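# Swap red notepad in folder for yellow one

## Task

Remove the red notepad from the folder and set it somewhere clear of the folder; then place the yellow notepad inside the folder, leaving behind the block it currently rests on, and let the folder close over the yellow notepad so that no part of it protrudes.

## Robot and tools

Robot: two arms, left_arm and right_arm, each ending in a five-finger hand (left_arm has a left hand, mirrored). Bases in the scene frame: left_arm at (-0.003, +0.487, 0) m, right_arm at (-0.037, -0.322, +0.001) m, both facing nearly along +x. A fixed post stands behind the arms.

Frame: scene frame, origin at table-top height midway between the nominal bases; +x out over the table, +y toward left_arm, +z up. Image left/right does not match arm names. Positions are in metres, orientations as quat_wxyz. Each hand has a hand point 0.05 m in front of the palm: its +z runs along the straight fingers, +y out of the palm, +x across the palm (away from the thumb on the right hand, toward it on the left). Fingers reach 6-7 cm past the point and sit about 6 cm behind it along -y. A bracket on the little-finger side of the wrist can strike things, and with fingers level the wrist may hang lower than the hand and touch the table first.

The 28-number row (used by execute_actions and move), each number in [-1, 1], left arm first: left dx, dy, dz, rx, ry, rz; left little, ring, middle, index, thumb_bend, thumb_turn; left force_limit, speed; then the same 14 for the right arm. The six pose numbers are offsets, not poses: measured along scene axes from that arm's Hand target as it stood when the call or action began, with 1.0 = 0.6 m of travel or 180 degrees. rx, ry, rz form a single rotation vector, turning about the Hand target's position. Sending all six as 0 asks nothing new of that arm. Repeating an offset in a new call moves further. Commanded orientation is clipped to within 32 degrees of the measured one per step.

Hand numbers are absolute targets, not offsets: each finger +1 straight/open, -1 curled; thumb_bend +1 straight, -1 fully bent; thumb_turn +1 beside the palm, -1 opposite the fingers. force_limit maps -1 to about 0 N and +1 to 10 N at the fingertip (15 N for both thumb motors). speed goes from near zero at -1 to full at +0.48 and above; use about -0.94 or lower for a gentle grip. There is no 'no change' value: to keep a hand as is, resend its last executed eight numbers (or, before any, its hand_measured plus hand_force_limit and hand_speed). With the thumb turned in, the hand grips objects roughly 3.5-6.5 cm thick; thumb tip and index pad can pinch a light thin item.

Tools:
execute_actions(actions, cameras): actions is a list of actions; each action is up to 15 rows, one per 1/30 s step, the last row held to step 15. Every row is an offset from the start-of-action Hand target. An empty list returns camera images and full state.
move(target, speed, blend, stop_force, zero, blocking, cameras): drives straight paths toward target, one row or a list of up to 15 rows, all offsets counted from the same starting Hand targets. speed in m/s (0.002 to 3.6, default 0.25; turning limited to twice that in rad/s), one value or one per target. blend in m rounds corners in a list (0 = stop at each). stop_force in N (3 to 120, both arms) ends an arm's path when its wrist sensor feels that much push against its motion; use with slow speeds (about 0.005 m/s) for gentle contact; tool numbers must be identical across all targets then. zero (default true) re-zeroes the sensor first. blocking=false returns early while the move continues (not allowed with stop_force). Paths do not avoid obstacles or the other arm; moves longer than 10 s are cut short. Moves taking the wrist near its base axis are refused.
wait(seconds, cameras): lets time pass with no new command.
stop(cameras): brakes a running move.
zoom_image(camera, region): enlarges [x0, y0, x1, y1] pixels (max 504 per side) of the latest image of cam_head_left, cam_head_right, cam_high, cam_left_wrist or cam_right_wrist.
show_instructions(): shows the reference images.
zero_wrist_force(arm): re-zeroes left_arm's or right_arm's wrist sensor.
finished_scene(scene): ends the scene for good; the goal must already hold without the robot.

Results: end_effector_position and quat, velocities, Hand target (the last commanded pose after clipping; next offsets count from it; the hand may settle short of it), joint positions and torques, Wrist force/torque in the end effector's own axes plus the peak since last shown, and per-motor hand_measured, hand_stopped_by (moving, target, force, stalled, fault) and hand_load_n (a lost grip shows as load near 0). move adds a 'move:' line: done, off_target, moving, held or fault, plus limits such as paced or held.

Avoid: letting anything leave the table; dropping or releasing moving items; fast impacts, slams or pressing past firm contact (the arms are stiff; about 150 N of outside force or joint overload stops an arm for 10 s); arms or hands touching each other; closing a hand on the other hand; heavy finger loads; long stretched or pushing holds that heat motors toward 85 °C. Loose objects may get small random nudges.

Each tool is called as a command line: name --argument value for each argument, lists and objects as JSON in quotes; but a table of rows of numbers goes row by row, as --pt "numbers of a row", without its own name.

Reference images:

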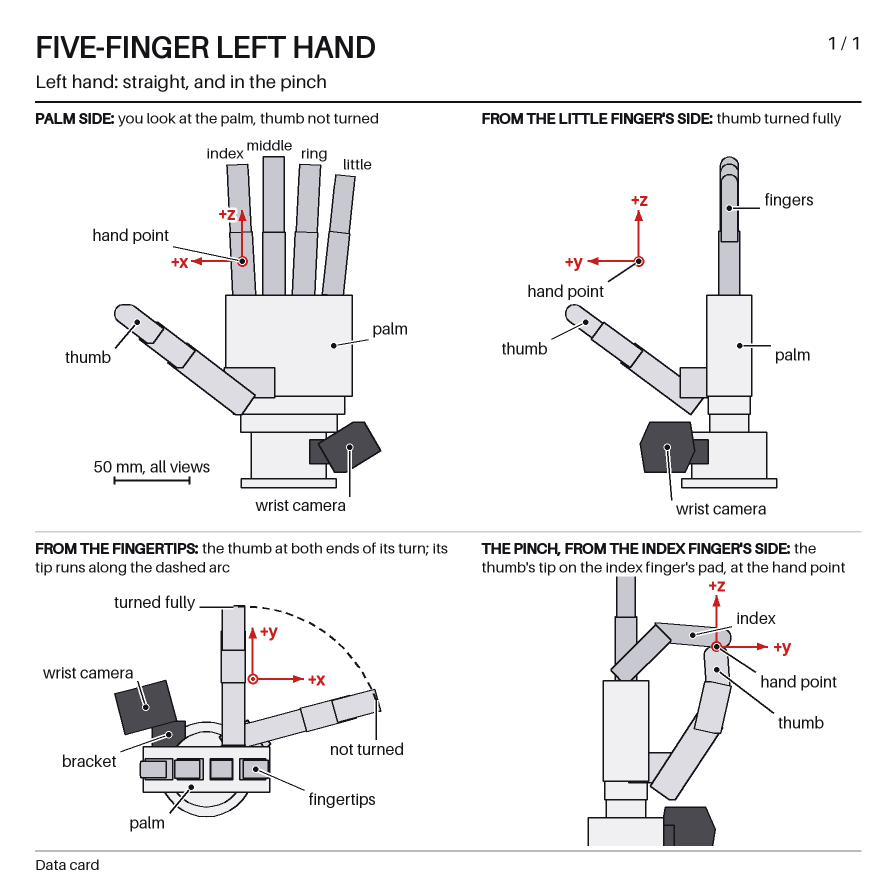

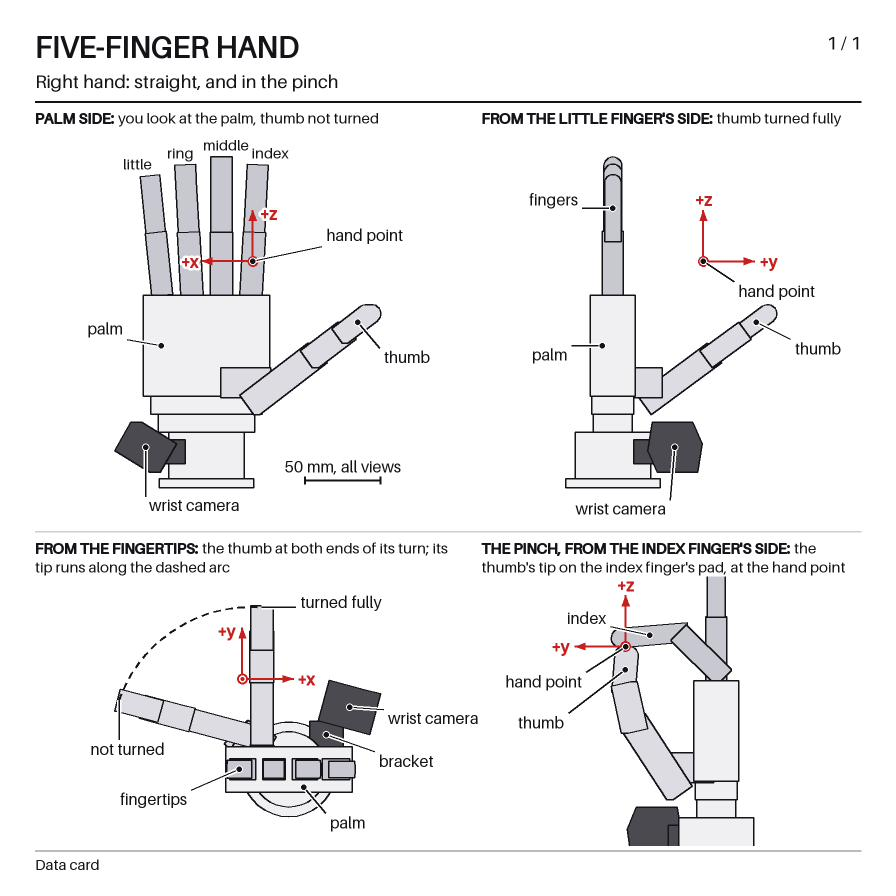

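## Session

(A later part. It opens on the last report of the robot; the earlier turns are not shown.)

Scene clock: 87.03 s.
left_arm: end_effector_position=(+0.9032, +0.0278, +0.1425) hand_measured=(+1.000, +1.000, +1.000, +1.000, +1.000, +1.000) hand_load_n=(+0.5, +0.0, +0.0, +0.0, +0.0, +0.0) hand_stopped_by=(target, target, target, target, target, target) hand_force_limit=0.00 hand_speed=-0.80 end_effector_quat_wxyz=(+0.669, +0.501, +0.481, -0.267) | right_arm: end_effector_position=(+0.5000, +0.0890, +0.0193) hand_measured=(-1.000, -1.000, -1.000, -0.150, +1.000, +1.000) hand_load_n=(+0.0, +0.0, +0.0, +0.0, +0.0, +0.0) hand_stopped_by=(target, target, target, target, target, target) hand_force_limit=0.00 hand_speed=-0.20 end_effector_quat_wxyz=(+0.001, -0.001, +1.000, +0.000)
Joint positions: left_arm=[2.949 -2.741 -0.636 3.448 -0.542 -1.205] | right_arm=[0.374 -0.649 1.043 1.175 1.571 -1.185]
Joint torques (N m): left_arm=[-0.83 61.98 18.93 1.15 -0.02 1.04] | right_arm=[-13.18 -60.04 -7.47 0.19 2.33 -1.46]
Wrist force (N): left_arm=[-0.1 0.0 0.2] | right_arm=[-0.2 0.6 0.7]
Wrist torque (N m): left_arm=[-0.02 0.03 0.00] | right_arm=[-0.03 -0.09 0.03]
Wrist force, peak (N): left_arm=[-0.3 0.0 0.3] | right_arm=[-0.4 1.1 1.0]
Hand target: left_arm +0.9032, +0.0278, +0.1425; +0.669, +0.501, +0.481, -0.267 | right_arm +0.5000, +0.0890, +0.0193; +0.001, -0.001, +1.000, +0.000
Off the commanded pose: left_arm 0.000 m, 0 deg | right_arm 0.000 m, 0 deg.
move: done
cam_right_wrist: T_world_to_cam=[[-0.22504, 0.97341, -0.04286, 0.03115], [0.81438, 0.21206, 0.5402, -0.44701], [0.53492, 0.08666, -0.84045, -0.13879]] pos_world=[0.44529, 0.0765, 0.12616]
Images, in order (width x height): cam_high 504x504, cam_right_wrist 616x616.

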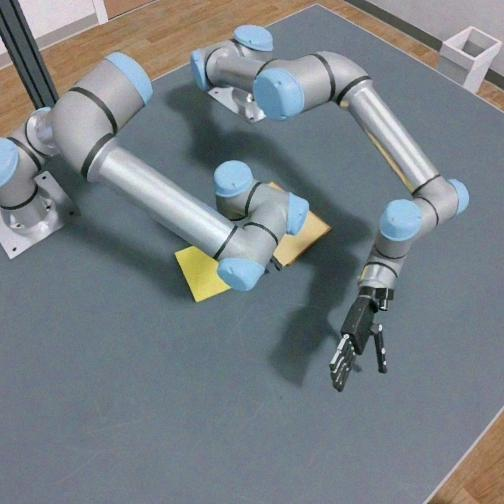

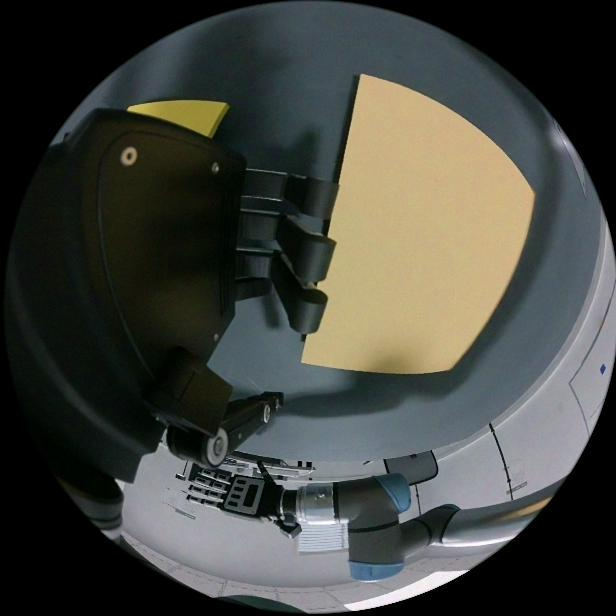

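move --target '[0,0,0,0,0,0,1,1,1,1,1,1,0,-0.8,0,0.008,0.05,0,0,0,-1,-1,-1,-0.15,1,1,0,-0.2]' --speed 0.03 --stop_force 12 --cameras '["cam_right_wrist","cam_high"]'

Scene clock: 91.27 s.
left_arm: end_effector_position=(+0.9032, +0.0278, +0.1425) hand_measured=(+1.000, +1.000, +1.000, +1.000, +1.000, +1.000) hand_load_n=(+0.0, +0.0, +0.0, +0.0, +0.0, +0.0) hand_stopped_by=(target, target, target, target, target, target) hand_force_limit=0.00 hand_speed=-0.80 end_effector_quat_wxyz=(+0.669, +0.501, +0.481, -0.267) | right_arm: end_effector_position=(+0.5000, +0.0938, +0.0493) hand_measured=(-1.000, -1.000, -1.000, -0.150, +1.000, +1.000) hand_load_n=(+0.0, +0.0, +0.0, +0.0, +0.0, +0.0) hand_stopped_by=(target, target, target, target, target, target) hand_force_limit=0.00 hand_speed=-0.20 end_effector_quat_wxyz=(+0.001, -0.001, +1.000, +0.000)
Joint positions: left_arm=[2.949 -2.741 -0.636 3.448 -0.542 -1.205] | right_arm=[0.381 -0.671 1.004 1.237 1.571 -1.178]
Joint torques (N m): left_arm=[-1.01 61.77 19.37 1.33 0.06 1.28] | right_arm=[-10.86 -43.42 -8.87 0.32 2.45 -1.31]
Wrist force (N): left_arm=[-0.1 0.2 0.1] | right_arm=[-0.3 0.8 0.9]
Wrist torque (N m): left_arm=[0.02 0.01 0.00] | right_arm=[-0.01 -0.08 0.01]
Wrist force, peak (N): left_arm=[-0.4 -0.1 0.3] | right_arm=[-0.2 0.9 0.9]
Hand target: left_arm +0.9032, +0.0278, +0.1425; +0.669, +0.501, +0.481, -0.267 | right_arm +0.5000, +0.0938, +0.0493; +0.001, -0.001, +1.000, +0.000
Off the commanded pose: left_arm 0.000 m, 0 deg | right_arm 0.000 m, 0 deg.
move: done
cam_right_wrist: T_world_to_cam=[[-0.22512, 0.97339, -0.04291, 0.02771], [0.81436, 0.21215, 0.5402, -0.46426], [0.53492, 0.08666, -0.84044, -0.114]] pos_world=[0.44529, 0.0814, 0.15616]
Images, in order (width x height): cam_high 504x504, cam_right_wrist 616x616.

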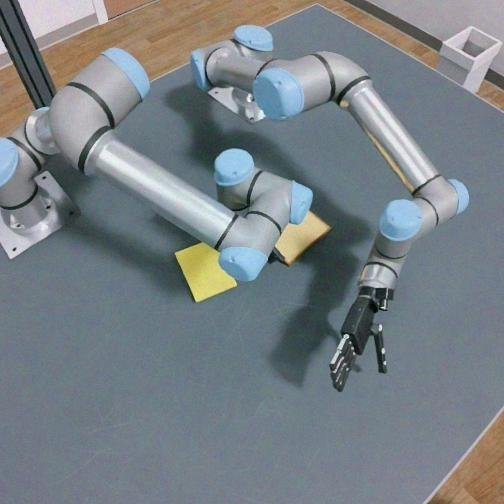

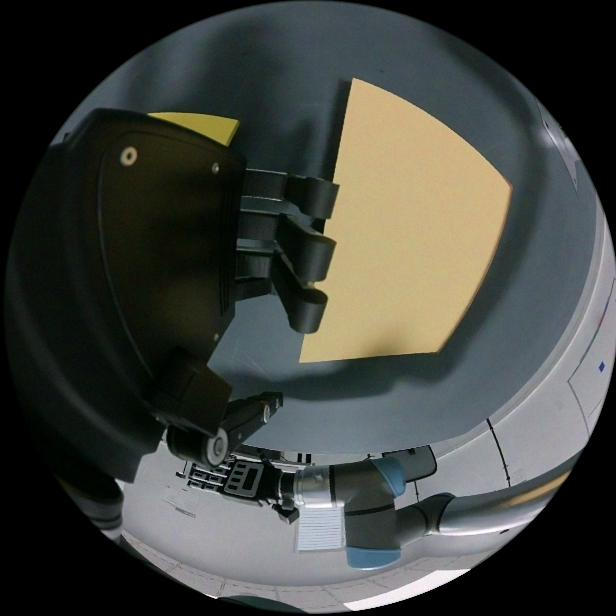

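move --pt "0 0 0 0 0 0 1 1 1 1 1 1 0 -0.8 0 0.0465 0.0858 0 0 0 -1 -1 -1 -0.15 1 1 0 -0.2" --pt "0 0 0 0 0 0 1 1 1 1 1 1 0 -0.8 0 0.0887 0.145 0 0 0 -1 -1 -1 -0.15 1 1 0 -0.2" --speed 0.04 --blend '[0.01,0]' --stop_force 12 --cameras '["cam_right_wrist","cam_high"]'

Scene clock: 98.23 s.
left_arm: end_effector_position=(+0.9032, +0.0278, +0.1425) hand_measured=(+1.000, +1.000, +1.000, +1.000, +1.000, +1.000) hand_load_n=(+0.0, +0.0, +0.0, +0.0, +0.0, +0.0) hand_stopped_by=(target, target, target, target, target, target) hand_force_limit=0.00 hand_speed=-0.80 end_effector_quat_wxyz=(+0.669, +0.501, +0.481, -0.267) | right_arm: end_effector_position=(+0.5000, +0.1470, +0.1363) hand_measured=(-1.000, -1.000, -1.000, -0.150, +1.000, +1.000) hand_load_n=(+0.0, +0.5, +0.0, +0.0, +0.0, +0.0) hand_stopped_by=(target, target, target, target, target, target) hand_force_limit=0.00 hand_speed=-0.20 end_effector_quat_wxyz=(+0.001, -0.001, +1.000, +0.000)
Joint positions: left_arm=[2.949 -2.741 -0.636 3.448 -0.542 -1.205] | right_arm=[0.459 -0.624 0.688 1.505 1.571 -1.1]
Joint torques (N m): left_arm=[-0.9 62.28 19.5 1.2 -0.06 1.32] | right_arm=[-13.23 -61.99 -10.51 1.05 1.7 -2.2]
Wrist force (N): left_arm=[0.1 -0.1 0.0] | right_arm=[-0.1 0.5 0.8]
Wrist torque (N m): left_arm=[-0.01 -0.03 0.01] | right_arm=[-0.06 -0.09 0.04]
Wrist force, peak (N): left_arm=[-0.3 0.2 0.3] | right_arm=[-0.4 0.2 1.3]
Hand target: left_arm +0.9032, +0.0278, +0.1425; +0.669, +0.501, +0.481, -0.267 | right_arm +0.5000, +0.1470, +0.1363; +0.001, -0.001, +1.000, +0.000
Off the commanded pose: left_arm 0.000 m, 0 deg | right_arm 0.000 m, 0 deg.
move: done
cam_right_wrist: T_world_to_cam=[[-0.22504, 0.97341, -0.04286, -0.02039], [0.81438, 0.21206, 0.5402, -0.52254], [0.53492, 0.08666, -0.84045, -0.04549]] pos_world=[0.44529, 0.1346, 0.24316]
Images, in order (width x height): cam_high 504x504, cam_right_wrist 616x616.

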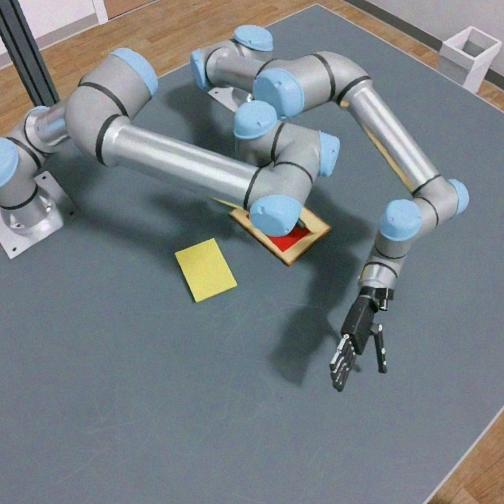

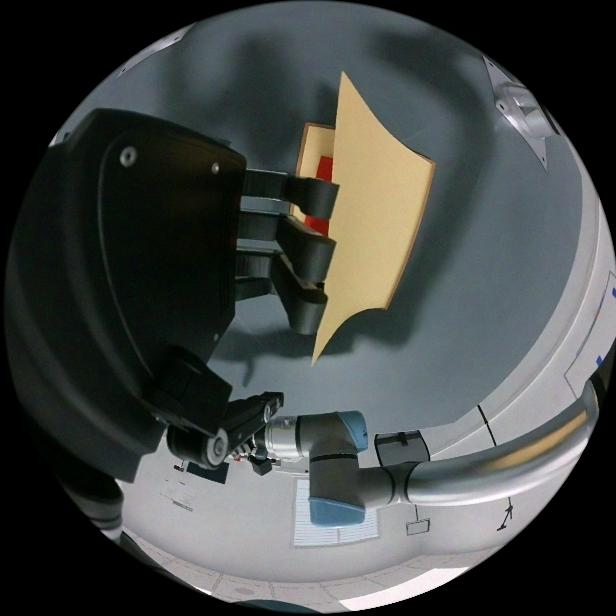

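move --pt "0 0 0 0 0 0 1 1 1 1 1 1 0 -0.8 0 0.056 0.0463 0 0 0 -1 -1 -1 -0.15 1 1 0 -0.2" --pt "0 0 0 0 0 0 1 1 1 1 1 1 0 -0.8 0 0.122 0.0765 0 0 0 -1 -1 -1 -0.15 1 1 0 -0.2" --speed 0.04 --blend '[0.01,0]' --stop_force 8 --cameras '["cam_right_wrist","cam_high"]'

Scene clock: 102.30 s.
left_arm: end_effector_position=(+0.9032, +0.0278, +0.1425) hand_measured=(+1.000, +1.000, +1.000, +1.000, +1.000, +1.000) hand_load_n=(+0.0, +0.0, +0.0, +0.0, +0.0, +0.0) hand_stopped_by=(target, target, target, target, target, target) hand_force_limit=0.00 hand_speed=-0.80 end_effector_quat_wxyz=(+0.669, +0.501, +0.481, -0.267) | right_arm: end_effector_position=(+0.4990, +0.2193, +0.1817) hand_measured=(-1.000, -1.000, -1.000, -0.150, +1.000, +1.000) hand_load_n=(+0.0, +0.0, +0.0, +0.0, -0.5, +0.0) hand_stopped_by=(target, target, target, target, target, target) hand_force_limit=0.00 hand_speed=-0.20 end_effector_quat_wxyz=(+0.018, +0.001, +1.000, +0.019)
Joint positions: left_arm=[2.949 -2.741 -0.636 3.448 -0.542 -1.205] | right_arm=[0.551 -0.354 0.035 1.839 1.559 -1.004]
Joint torques (N m): left_arm=[-0.59 61.3 19.28 1.14 -0.03 1.41] | right_arm=[-12.85 -50.61 -27.66 4.14 2.42 -2.25]
Wrist force (N): left_arm=[-0.1 -0.1 0.3] | right_arm=[-0.3 0.9 0.7]
Wrist torque (N m): left_arm=[-0.04 0.02 0.01] | right_arm=[0.01 -0.06 0.05]
Wrist force, peak (N): left_arm=[-0.3 0.0 0.3] | right_arm=[-0.2 1.2 1.0]
Hand target: left_arm +0.9032, +0.0278, +0.1425; +0.669, +0.501, +0.481, -0.267 | right_arm +0.5000, +0.2202, +0.1822; +0.001, -0.001, +1.000, +0.000
Off the commanded pose: left_arm 0.000 m, 0 deg | right_arm 0.001 m, 3 deg.
elbow stopped short (right arm): the move would have taken joint 3 (elbow) straighter than the controller allows.
move: off_target (right_arm)
cam_right_wrist: T_world_to_cam=[[-0.21949, 0.97551, -0.01462, -0.09729], [0.79591, 0.18771, 0.57558, -0.55345], [0.56422, 0.11469, -0.81762, -0.03797]] pos_world=[0.44057, 0.20314, 0.28608]
Images, in order (width x height): cam_high 504x504, cam_right_wrist 616x616.

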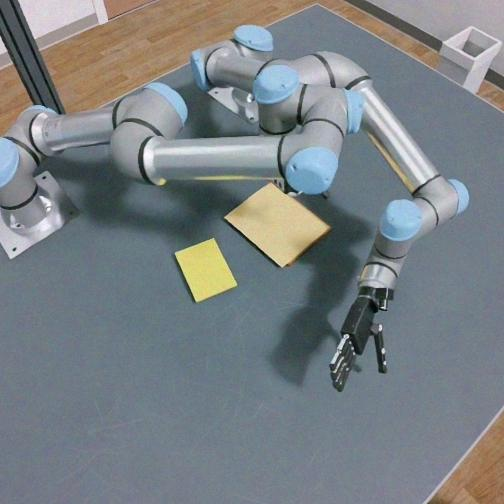

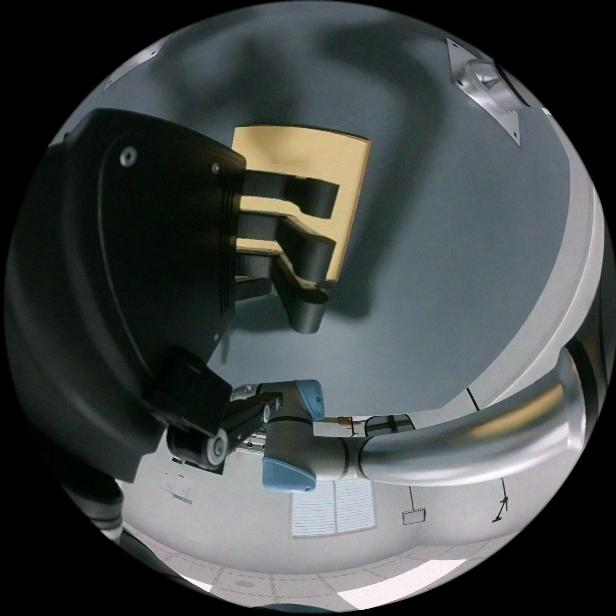

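move --pt "0 0 0 0 0 0 1 1 1 1 1 1 0 -0.8 -0.083 -0.2 0.196 0 0 0 -1 -1 -1 -0.15 1 1 0 -0.2" --pt "0 0 0 0 0 0 1 1 1 1 1 1 0 -0.8 -0.367 -0.617 0.163 0 0 0 -1 -1 -1 -0.15 1 1 0 -0.2" --blend '[0.05,0]' --cameras '["cam_right_wrist","cam_high"]'

Scene clock: 110.00 s.
left_arm: end_effector_position=(+0.9032, +0.0278, +0.1425) hand_measured=(+1.000, +1.000, +1.000, +1.000, +1.000, +1.000) hand_load_n=(+0.0, +0.0, +0.0, +0.0, +0.0, +0.5) hand_stopped_by=(target, target, target, target, target, target) hand_force_limit=0.00 hand_speed=-0.80 end_effector_quat_wxyz=(+0.669, +0.501, +0.481, -0.267) | right_arm: end_effector_position=(+0.2799, -0.1499, +0.2800) hand_measured=(-1.000, -1.000, -1.000, -0.150, +1.000, +1.000) hand_load_n=(+0.0, +0.0, +0.0, +0.0, +0.0, +0.0) hand_stopped_by=(target, target, target, target, target, target) hand_force_limit=0.00 hand_speed=-0.20 end_effector_quat_wxyz=(+0.001, -0.001, +1.000, +0.000)
Joint positions: left_arm=[2.949 -2.741 -0.636 3.448 -0.542 -1.205] | right_arm=[-0.091 -1.598 1.746 1.421 1.57 -1.65]
Joint torques (N m): left_arm=[-0.73 62.06 19.54 1.29 -0.06 1.55] | right_arm=[-13.36 -25.77 -9.37 4.25 2.24 -1.5]
Wrist force (N): left_arm=[-0.2 0.0 0.1] | right_arm=[-0.4 0.6 0.8]
Wrist torque (N m): left_arm=[0.00 0.03 0.00] | right_arm=[-0.04 -0.04 0.00]
Wrist force, peak (N): left_arm=[-0.4 0.0 0.0] | right_arm=[-0.6 2.2 2.3]
Hand target: left_arm +0.9032, +0.0278, +0.1425; +0.669, +0.501, +0.481, -0.267 | right_arm +0.2798, -0.1500, +0.2800; +0.001, -0.001, +1.000, +0.000
Off the commanded pose: left_arm 0.000 m, 0 deg | right_arm 0.000 m, 0 deg.
move: done
cam_right_wrist: T_world_to_cam=[[-0.22499, 0.97342, -0.04274, 0.22529], [0.81432, 0.21194, 0.54033, -0.358], [0.53503, 0.08676, -0.84037, 0.21871]] pos_world=[0.22519, -0.16241, 0.38687]
Images, in order (width x height): cam_high 504x504, cam_right_wrist 616x616.

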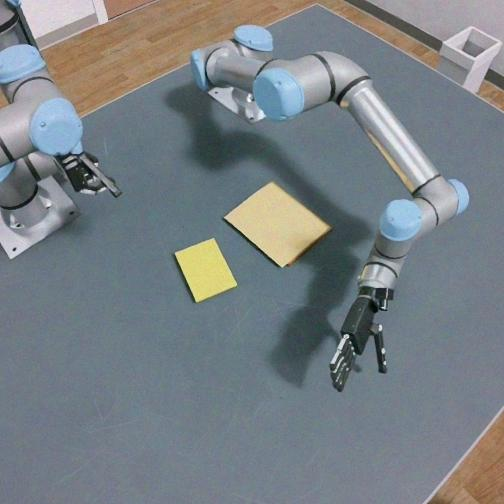

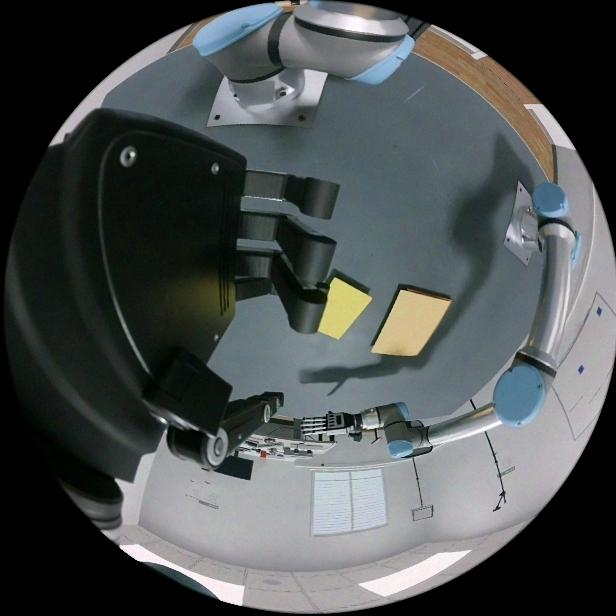

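move --pt "-0.2553 0 0.2625 0 0 0 1 1 1 1 1 1 0 -0.2 0 0 0 0 0 0 -1 -1 -1 -0.15 1 1 0 -0.2" --pt "-0.6887 0.0287 0.2 0.2073 0.5193 0.3889 -1 -1 -0.2 -0.15 1 -1 0 -0.2 0 0 0 0 0 0 -1 -1 -1 -0.15 1 1 0 -0.2" --speed 0.15 --cameras '["cam_left_wrist","cam_high"]'

Scene clock: 124.07 s.
left_arm: end_effector_position=(+0.4888, +0.0462, +0.2616) hand_measured=(-1.000, -1.000, -0.200, -0.150, +1.000, -1.000) hand_load_n=(+0.0, +0.0, +0.0, +0.0, +0.0, +0.0) hand_stopped_by=(target, target, target, target, target, target) hand_force_limit=0.00 hand_speed=-0.20 end_effector_quat_wxyz=(+0.123, +0.018, +0.986, -0.110) | right_arm: end_effector_position=(+0.2798, -0.1500, +0.2800) hand_measured=(-1.000, -1.000, -1.000, -0.150, +1.000, +1.000) hand_load_n=(+0.0, +0.0, +0.0, +0.0, +0.0, +0.0) hand_stopped_by=(target, target, target, target, target, target) hand_force_limit=0.00 hand_speed=-0.20 end_effector_quat_wxyz=(+0.001, -0.001, +1.000, +0.000)
Joint positions: left_arm=[2.545 -2.629 -0.035 1.419 -1.509 -2.105] | right_arm=[-0.091 -1.599 1.746 1.421 1.57 -1.65]
Joint torques (N m): left_arm=[-11.78 68.45 24.38 0.26 -0.23 1.94] | right_arm=[-11.11 -23.55 -10.36 3.28 0.97 -2.13]
Wrist force (N): left_arm=[0.6 1.8 0.3] | right_arm=[-0.4 0.7 1.0]
Wrist torque (N m): left_arm=[0.17 0.02 -0.14] | right_arm=[-0.05 -0.05 0.02]
Wrist force, peak (N): left_arm=[0.7 2.2 0.5] | right_arm=[-0.5 0.9 1.1]
Hand target: left_arm +0.4900, +0.0450, +0.2625; +0.000, +0.000, +1.000, +0.000 | right_arm +0.2798, -0.1500, +0.2800; +0.001, -0.001, +1.000, +0.000
Off the commanded pose: left_arm 0.002 m, 19 deg | right_arm 0.000 m, 0 deg.
elbow stopped short (left arm): the move would have taken joint 3 (elbow) straighter than the controller allows.
move: off_target (left_arm); target 2's new numbers were sent with left_arm's hand 0.002 m and 19 deg from that target
cam_left_wrist: T_world_to_cam=[[-0.34391, -0.92095, 0.18324, 0.15536], [-0.89531, 0.38044, 0.23169, 0.35653], [-0.28309, -0.08438, -0.95537, 0.50915]] pos_world=[0.51677, 0.05041, 0.37536]
Images, in order (width x height): cam_high 504x504, cam_left_wrist 616x616.

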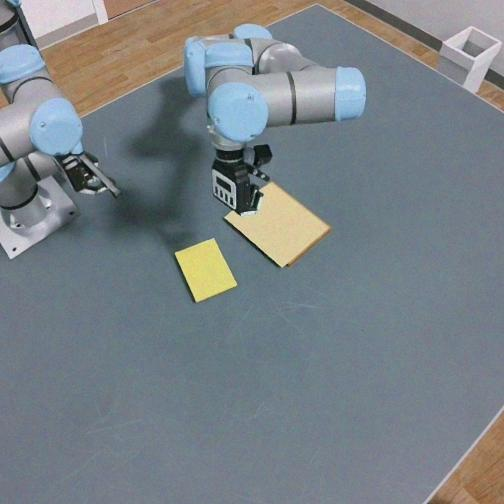

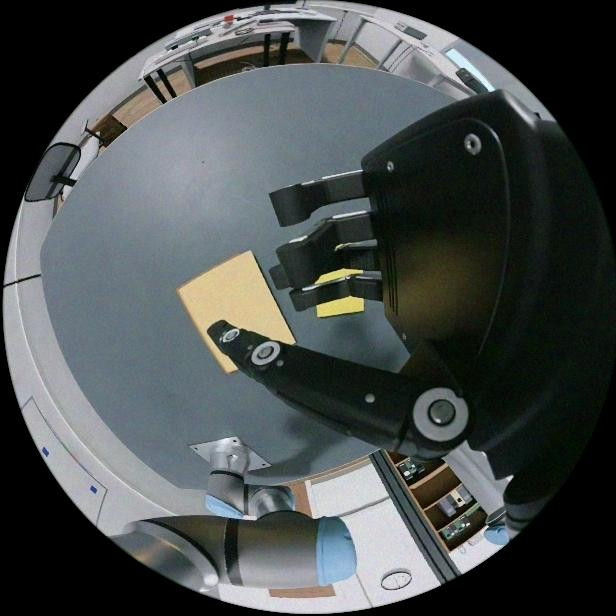

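move --target '[0,0,-0.271,0,0,0,-1,-1,-0.2,-0.15,1,-1,0,-0.2,0,0,0,0,0,0,-1,-1,-1,-0.15,1,1,0,-0.2]' --speed 0.1 --cameras '["cam_left_wrist","cam_high"]'

Scene clock: 126.97 s.
left_arm: end_effector_position=(+0.4889, +0.0461, +0.0994) hand_measured=(-1.000, -1.000, -0.200, -0.150, +1.000, -1.000) hand_load_n=(+0.5, +0.0, +0.0, +0.0, +0.0, +0.0) hand_stopped_by=(target, target, target, target, target, target) hand_force_limit=0.00 hand_speed=-0.20 end_effector_quat_wxyz=(+0.026, +0.003, +0.999, -0.025) | right_arm: end_effector_position=(+0.2798, -0.1500, +0.2800) hand_measured=(-1.000, -1.000, -1.000, -0.150, +1.000, +1.000) hand_load_n=(+0.0, +0.0, +0.0, +0.0, +0.0, -0.5) hand_stopped_by=(target, target, target, target, target, target) hand_force_limit=0.00 hand_speed=-0.20 end_effector_quat_wxyz=(+0.001, -0.001, +1.000, +0.000)
Joint positions: left_arm=[2.53 -2.879 -0.035 1.414 -1.557 -2.139] | right_arm=[-0.091 -1.599 1.746 1.421 1.57 -1.65]
Joint torques (N m): left_arm=[-7.45 71.71 9.51 -4.17 1 0.35] | right_arm=[-11.53 -23.33 -11.14 2.86 0.52 -2.11]
Wrist force (N): left_arm=[0.6 1.6 0.2] | right_arm=[-0.4 0.8 0.8]
Wrist torque (N m): left_arm=[0.15 -0.01 -0.09] | right_arm=[-0.02 -0.04 0.02]
Wrist force, peak (N): left_arm=[0.7 1.7 -1.3] | right_arm=[-0.4 0.9 1.2]
Hand target: left_arm +0.4900, +0.0450, +0.0999; +0.000, +0.000, +1.000, +0.000 | right_arm +0.2798, -0.1500, +0.2800; +0.001, -0.001, +1.000, +0.000
Off the commanded pose: left_arm 0.002 m, 4 deg | right_arm 0.000 m, 0 deg.
elbow stopped short (left arm): the move would have taken joint 3 (elbow) straighter than the controller allows.
move: off_target (left_arm)
cam_left_wrist: T_world_to_cam=[[-0.29144, -0.95296, 0.08321, 0.1708], [-0.83738, 0.2962, 0.45941, 0.34713], [-0.46245, 0.06421, -0.88432, 0.42793]] pos_world=[0.53835, 0.03246, 0.20474]
Images, in order (width x height): cam_high 504x504, cam_left_wrist 616x616.

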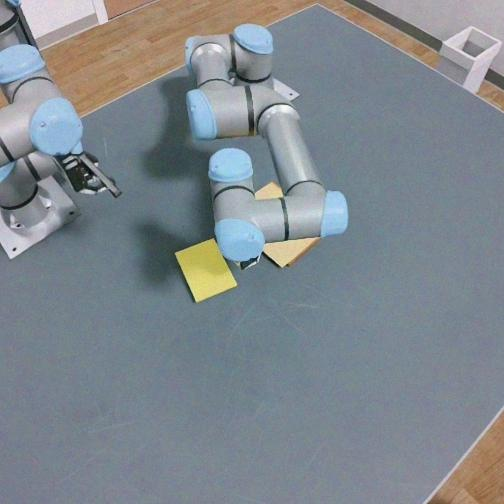

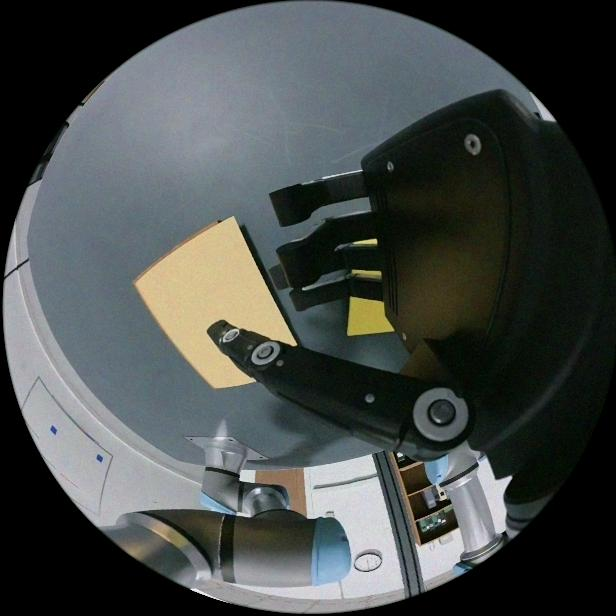

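move --target '[0,0,-0.083,0,0,0,-1,-1,-0.2,-0.15,1,-1,0,-0.2,0,0,0,0,0,0,-1,-1,-1,-0.15,1,1,0,-0.2]' --speed 0.05 --stop_force 5 --cameras '["cam_left_wrist","cam_high"]'

Scene clock: 133.30 s.
left_arm: end_effector_position=(+0.4891, +0.0459, +0.0498) hand_measured=(-1.000, -1.000, -0.200, -0.150, +1.000, -1.000) hand_load_n=(+0.0, +0.0, +0.0, +0.0, +0.0, +0.0) hand_stopped_by=(target, target, target, target, target, target) hand_force_limit=0.00 hand_speed=-0.20 end_effector_quat_wxyz=(+0.010, +0.001, +1.000, -0.010) | right_arm: end_effector_position=(+0.2798, -0.1500, +0.2800) hand_measured=(-1.000, -1.000, -1.000, -0.150, +1.000, +1.000) hand_load_n=(+0.0, +0.0, +0.0, +0.0, +0.0, +0.0) hand_stopped_by=(target, target, target, target, target, target) hand_force_limit=0.00 hand_speed=-0.20 end_effector_quat_wxyz=(+0.001, -0.001, +1.000, +0.000)
Joint positions: left_arm=[2.527 -2.95 -0.035 1.441 -1.565 -2.146] | right_arm=[-0.091 -1.599 1.746 1.421 1.57 -1.65]
Joint torques (N m): left_arm=[-5.76 74.47 6.59 -4.36 0.98 1.23] | right_arm=[-10.39 -22.4 -11.56 2.57 -0.09 -2.21]
Wrist force (N): left_arm=[0.6 1.4 0.5] | right_arm=[-0.3 0.7 0.9]
Wrist torque (N m): left_arm=[0.12 -0.02 -0.09] | right_arm=[-0.05 -0.07 0.02]
Wrist force, peak (N): left_arm=[0.7 1.6 0.9] | right_arm=[-0.3 0.9 1.1]
Hand target: left_arm +0.4900, +0.0450, +0.0501; +0.000, +0.000, +1.000, +0.000 | right_arm +0.2798, -0.1500, +0.2800; +0.001, -0.001, +1.000, +0.000
Off the commanded pose: left_arm 0.001 m, 2 deg | right_arm 0.000 m, 0 deg.
elbow stopped short (left arm): the move would have taken joint 3 (elbow) straighter than the controller allows.
move: done
cam_left_wrist: T_world_to_cam=[[-0.28484, -0.95645, 0.06372, 0.17267], [-0.82314, 0.27812, 0.49507, 0.36218], [-0.49123, 0.08857, -0.86651, 0.39634]] pos_world=[0.542, 0.02932, 0.15313]
Images, in order (width x height): cam_high 504x504, cam_left_wrist 616x616.

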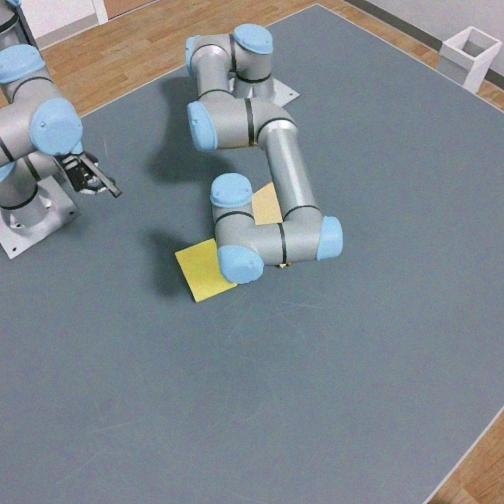

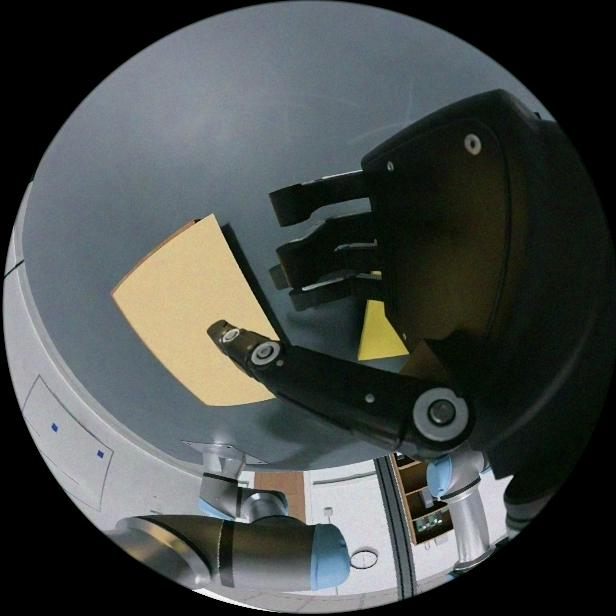

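move --pt "-0.05 0.025 0 0 0 0 -1 -1 -0.2 -0.15 1 -1 0 -0.2 0 0 0 0 0 0 -1 -1 -1 -0.15 1 1 0 -0.2" --pt "-0.05 0.025 -0.04 0 0 0 -1 -1 -0.2 -0.15 1 -1 0 -0.2 0 0 0 0 0 0 -1 -1 -1 -0.15 1 1 0 -0.2" --speed 0.05 --stop_force 5 --cameras '["cam_left_wrist","cam_high"]'

Scene clock: 137.63 s.
left_arm: end_effector_position=(+0.4600, +0.0600, +0.0261) hand_measured=(-1.000, -1.000, -0.200, -0.150, +1.000, -1.000) hand_load_n=(+0.0, +0.0, +0.0, +0.0, +0.0, +0.0) hand_stopped_by=(target, target, target, target, target, target) hand_force_limit=0.00 hand_speed=-0.20 end_effector_quat_wxyz=(+0.000, +0.000, +1.000, +0.000) | right_arm: end_effector_position=(+0.2798, -0.1500, +0.2800) hand_measured=(-1.000, -1.000, -1.000, -0.150, +1.000, +1.000) hand_load_n=(+0.0, +0.0, +0.0, +0.0, +0.0, +0.0) hand_stopped_by=(target, target, target, target, target, target) hand_force_limit=0.00 hand_speed=-0.20 end_effector_quat_wxyz=(+0.001, -0.001, +1.000, +0.000)
Joint positions: left_arm=[2.519 -2.743 -0.528 1.7 -1.57 -2.156] | right_arm=[-0.091 -1.599 1.746 1.421 1.57 -1.65]
Joint torques (N m): left_arm=[12.55 71.64 26.6 -4.46 1.21 1.44] | right_arm=[-10.33 -21.21 -11.92 2.28 -0.75 -2.07]
Wrist force (N): left_arm=[0.7 1.3 0.5] | right_arm=[-0.3 0.7 1.0]
Wrist torque (N m): left_arm=[0.08 -0.03 -0.07] | right_arm=[-0.04 -0.07 0.03]
Wrist force, peak (N): left_arm=[1.0 1.6 0.5] | right_arm=[-0.5 0.9 1.2]
Hand target: left_arm +0.4600, +0.0600, +0.0261; +0.000, +0.000, +1.000, +0.000 | right_arm +0.2798, -0.1500, +0.2800; +0.001, -0.001, +1.000, +0.000
Off the commanded pose: left_arm 0.000 m, 0 deg | right_arm 0.000 m, 0 deg.
move: done
cam_left_wrist: T_world_to_cam=[[-0.28102, -0.95835, 0.05092, 0.17818], [-0.81358, 0.26604, 0.51702, 0.34179], [-0.50904, 0.10387, -0.85445, 0.36714]] pos_world=[0.51503, 0.04169, 0.12792]
Images, in order (width x height): cam_high 504x504, cam_left_wrist 616x616.

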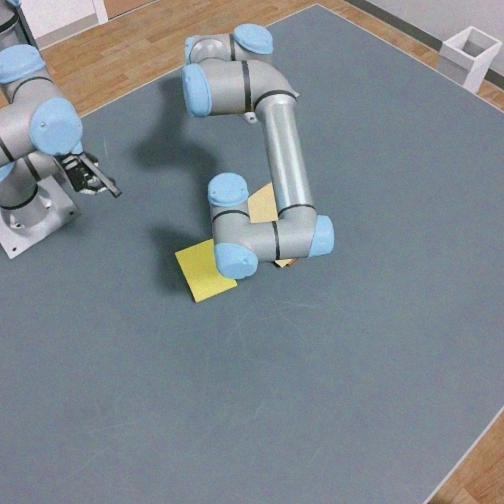

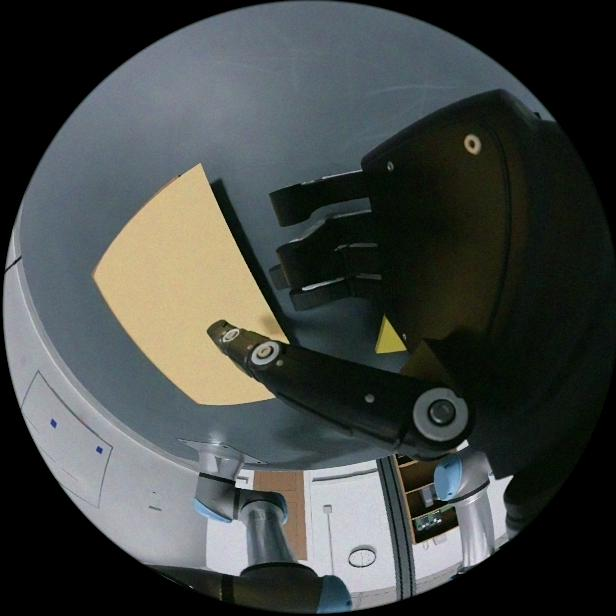

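move --target '[0,0,-0.027,0,0,0,-1,-1,-0.2,-0.15,1,-1,0,-0.2,0,0,0,0,0,0,-1,-1,-1,-0.15,1,1,0,-0.2]' --speed 0.006 --stop_force 3 --cameras '["cam_left_wrist","cam_high"]'

zoom_image --camera "cam_left_wrist" --region '[180, 150, 410, 380]'

Scene clock: 141.33 s.
left_arm: end_effector_position=(+0.4600, +0.0600, +0.0175) hand_measured=(-1.000, -1.000, -0.200, -0.150, +1.000, -1.000) hand_load_n=(+0.0, +0.0, +0.0, -1.5, +0.0, +0.0) hand_stopped_by=(target, target, target, target, target, target) hand_force_limit=0.00 hand_speed=-0.20 end_effector_quat_wxyz=(+0.000, +0.000, +1.000, +0.000) | right_arm: end_effector_position=(+0.2798, -0.1500, +0.2800) hand_measured=(-1.000, -1.000, -1.000, -0.150, +1.000, +1.000) hand_load_n=(+0.0, +0.0, +0.0, +0.5, +0.0, -0.5) hand_stopped_by=(target, target, target, target, target, target) hand_force_limit=0.00 hand_speed=-0.20 end_effector_quat_wxyz=(+0.001, -0.001, +1.000, +0.000)
Joint positions: left_arm=[2.519 -2.749 -0.54 1.717 -1.57 -2.156] | right_arm=[-0.091 -1.599 1.746 1.421 1.57 -1.65]
Joint torques (N m): left_arm=[13.57 70.33 25.43 -3.9 1.01 1.47] | right_arm=[-9.49 -21.29 -11.3 1.61 -1.21 -2.03]
Wrist force (N): left_arm=[0.9 2.0 -2.6] | right_arm=[-0.5 0.7 0.9]
Wrist torque (N m): left_arm=[0.29 -0.10 -0.07] | right_arm=[-0.04 -0.04 0.01]
Wrist force, peak (N): left_arm=[1.4 -0.6 -6.5] | right_arm=[-0.5 0.8 1.1]
Hand target: left_arm +0.4600, +0.0600, +0.0175; +0.000, +0.000, +1.000, +0.000 (not the last commanded pose) | right_arm +0.2798, -0.1500, +0.2800; +0.001, -0.001, +1.000, +0.000
Off the commanded pose: left_arm 0.008 m, 0 deg | right_arm 0.000 m, 0 deg.
move: contact (left_arm)
cam_left_wrist: T_world_to_cam=[[-0.28102, -0.95835, 0.05091, 0.17861], [-0.81358, 0.26603, 0.51702, 0.34624], [-0.50904, 0.10387, -0.85445, 0.35979]] pos_world=[0.51503, 0.04169, 0.11932]
Images, in order (width x height): cam_high 504x504, cam_left_wrist 616x616.

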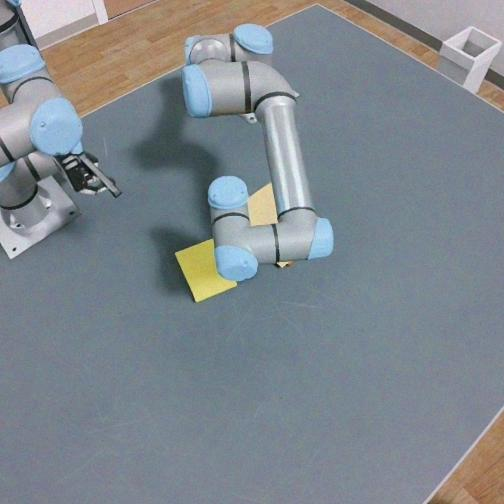

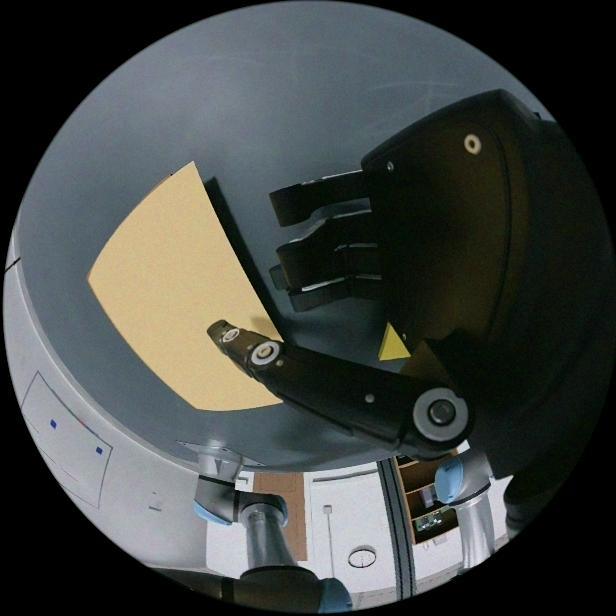

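Scaled by 2.191 from the camera's image (finer frame: 880x880).

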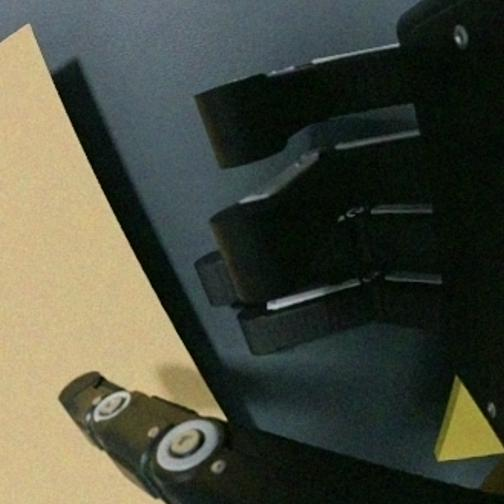

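move --target '[0,0,0.0035,0,0,0,-1,-1,-0.2,-0.15,1,-1,0,-0.2,0,0,0,0,0,0,-1,-1,-1,-0.15,1,1,0,-0.2]' --speed 0.05

move --target '[0,0.0483,0,0,0,0,-1,-1,-0.2,-0.15,1,-1,0,-0.2,0,0,0,0,0,0,-1,-1,-1,-0.15,1,1,0,-0.2]' --speed 0.01 --stop_force 3 --cameras '["cam_left_wrist","cam_high"]'

zoom_image --camera "cam_left_wrist" --region '[180, 150, 410, 380]'

Scene clock: 142.90 s.
left_arm: end_effector_position=(+0.4600, +0.0600, +0.0198) hand_measured=(-1.000, -1.000, -0.200, -0.150, +1.000, -1.000) hand_load_n=(+0.0, +0.0, +0.0, +0.0, +0.0, +0.0) hand_stopped_by=(target, target, target, target, target, target) hand_force_limit=0.00 hand_speed=-0.20 end_effector_quat_wxyz=(+0.000, +0.000, +1.000, +0.000) | right_arm: end_effector_position=(+0.2798, -0.1500, +0.2800) hand_measured=(-1.000, -1.000, -1.000, -0.150, +1.000, +1.000) hand_load_n=(+0.0, +0.0, +0.0, +0.5, +0.0, +0.0) hand_stopped_by=(target, target, target, target, target, target) hand_force_limit=0.00 hand_speed=-0.20 end_effector_quat_wxyz=(+0.001, -0.001, +1.000, +0.000)
Joint positions: left_arm=[2.519 -2.747 -0.537 1.713 -1.57 -2.156] | right_arm=[-0.091 -1.599 1.746 1.421 1.57 -1.65]
Joint torques (N m): left_arm=[12.14 47.29 5.97 -0.23 1.04 1.43] | right_arm=[-9.2 -21.35 -12.13 1.75 -1.33 -2]
Wrist force (N): left_arm=[0.6 1.2 0.4] | right_arm=[-0.4 0.8 1.0]
Wrist torque (N m): left_arm=[0.06 -0.01 -0.07] | right_arm=[-0.03 -0.05 0.02]
Wrist force, peak (N): left_arm=[1.0 2.2 -2.7] | right_arm=[-0.3 0.8 1.1]
Hand target: left_arm +0.4600, +0.0600, +0.0196; +0.000, +0.000, +1.000, +0.000 | right_arm +0.2798, -0.1500, +0.2800; +0.001, -0.001, +1.000, +0.000
Off the commanded pose: left_arm 0.000 m, 0 deg | right_arm 0.000 m, 0 deg.
move: done

Scene clock: 147.07 s.
left_arm: end_effector_position=(+0.4600, +0.0890, +0.0196) hand_measured=(-1.000, -1.000, -0.200, -0.150, +1.000, -1.000) hand_load_n=(+0.0, +0.0, +0.0, +0.0, +0.0, +0.0) hand_stopped_by=(target, target, target, target, target, target) hand_force_limit=0.00 hand_speed=-0.20 end_effector_quat_wxyz=(+0.000, +0.000, +1.000, +0.000) | right_arm: end_effector_position=(+0.2798, -0.1500, +0.2800) hand_measured=(-1.000, -1.000, -1.000, -0.150, +1.000, +1.000) hand_load_n=(+0.0, +0.0, +0.0, +0.0, +0.0, -0.5) hand_stopped_by=(target, target, target, target, target, target) hand_force_limit=0.00 hand_speed=-0.20 end_effector_quat_wxyz=(+0.001, -0.001, +1.000, +0.000)
Joint positions: left_arm=[2.556 -2.666 -0.7 1.794 -1.571 -2.12] | right_arm=[-0.091 -1.599 1.746 1.421 1.57 -1.65]
Joint torques (N m): left_arm=[-12.68 43.86 26.88 -4.44 -0.29 -1.44] | right_arm=[-8.08 -20.73 -12.89 1.23 -1.72 -2.01]
Wrist force (N): left_arm=[0.7 1.4 0.2] | right_arm=[-0.4 0.7 1.0]
Wrist torque (N m): left_arm=[0.14 -0.03 -0.21] | right_arm=[-0.04 -0.05 0.02]
Wrist force, peak (N): left_arm=[0.8 1.5 0.4] | right_arm=[-0.3 0.8 1.2]
Hand target: left_arm +0.4600, +0.0890, +0.0196; +0.000, +0.000, +1.000, +0.000 | right_arm +0.2798, -0.1500, +0.2800; +0.001, -0.001, +1.000, +0.000
Off the commanded pose: left_arm 0.000 m, 0 deg | right_arm 0.000 m, 0 deg.
move: done
cam_left_wrist: T_world_to_cam=[[-0.28102, -0.95835, 0.05092, 0.20621], [-0.81358, 0.26604, 0.51702, 0.33746], [-0.50904, 0.10387, -0.85445, 0.35858]] pos_world=[0.51503, 0.07059, 0.12142]
Images, in order (width x height): cam_high 504x504, cam_left_wrist 616x616.

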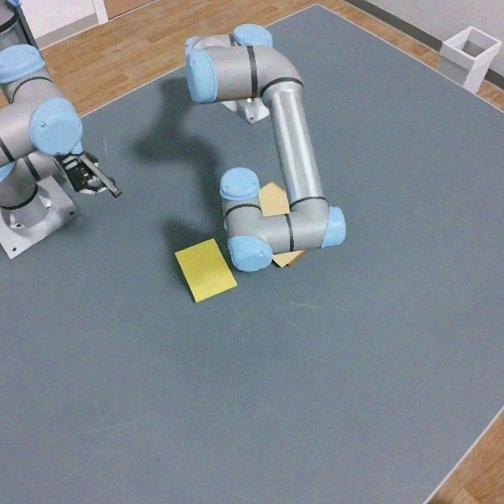

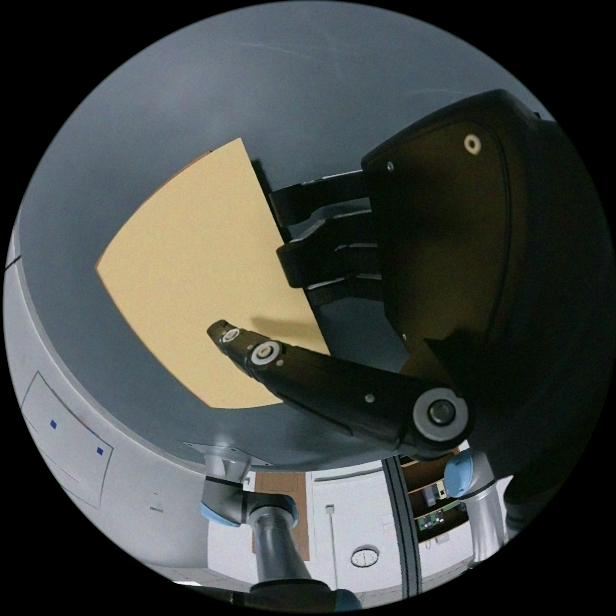

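Scaled by 2.191 from the camera's image (finer frame: 880x880).

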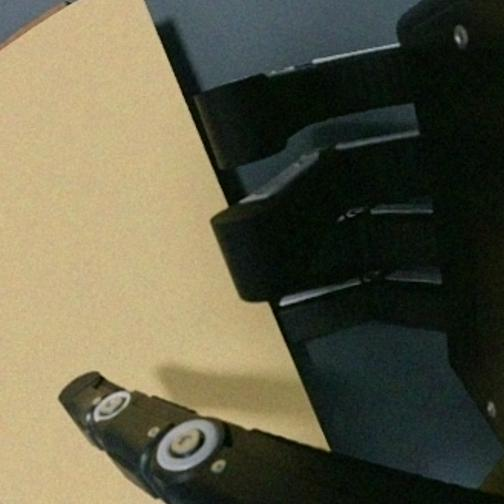

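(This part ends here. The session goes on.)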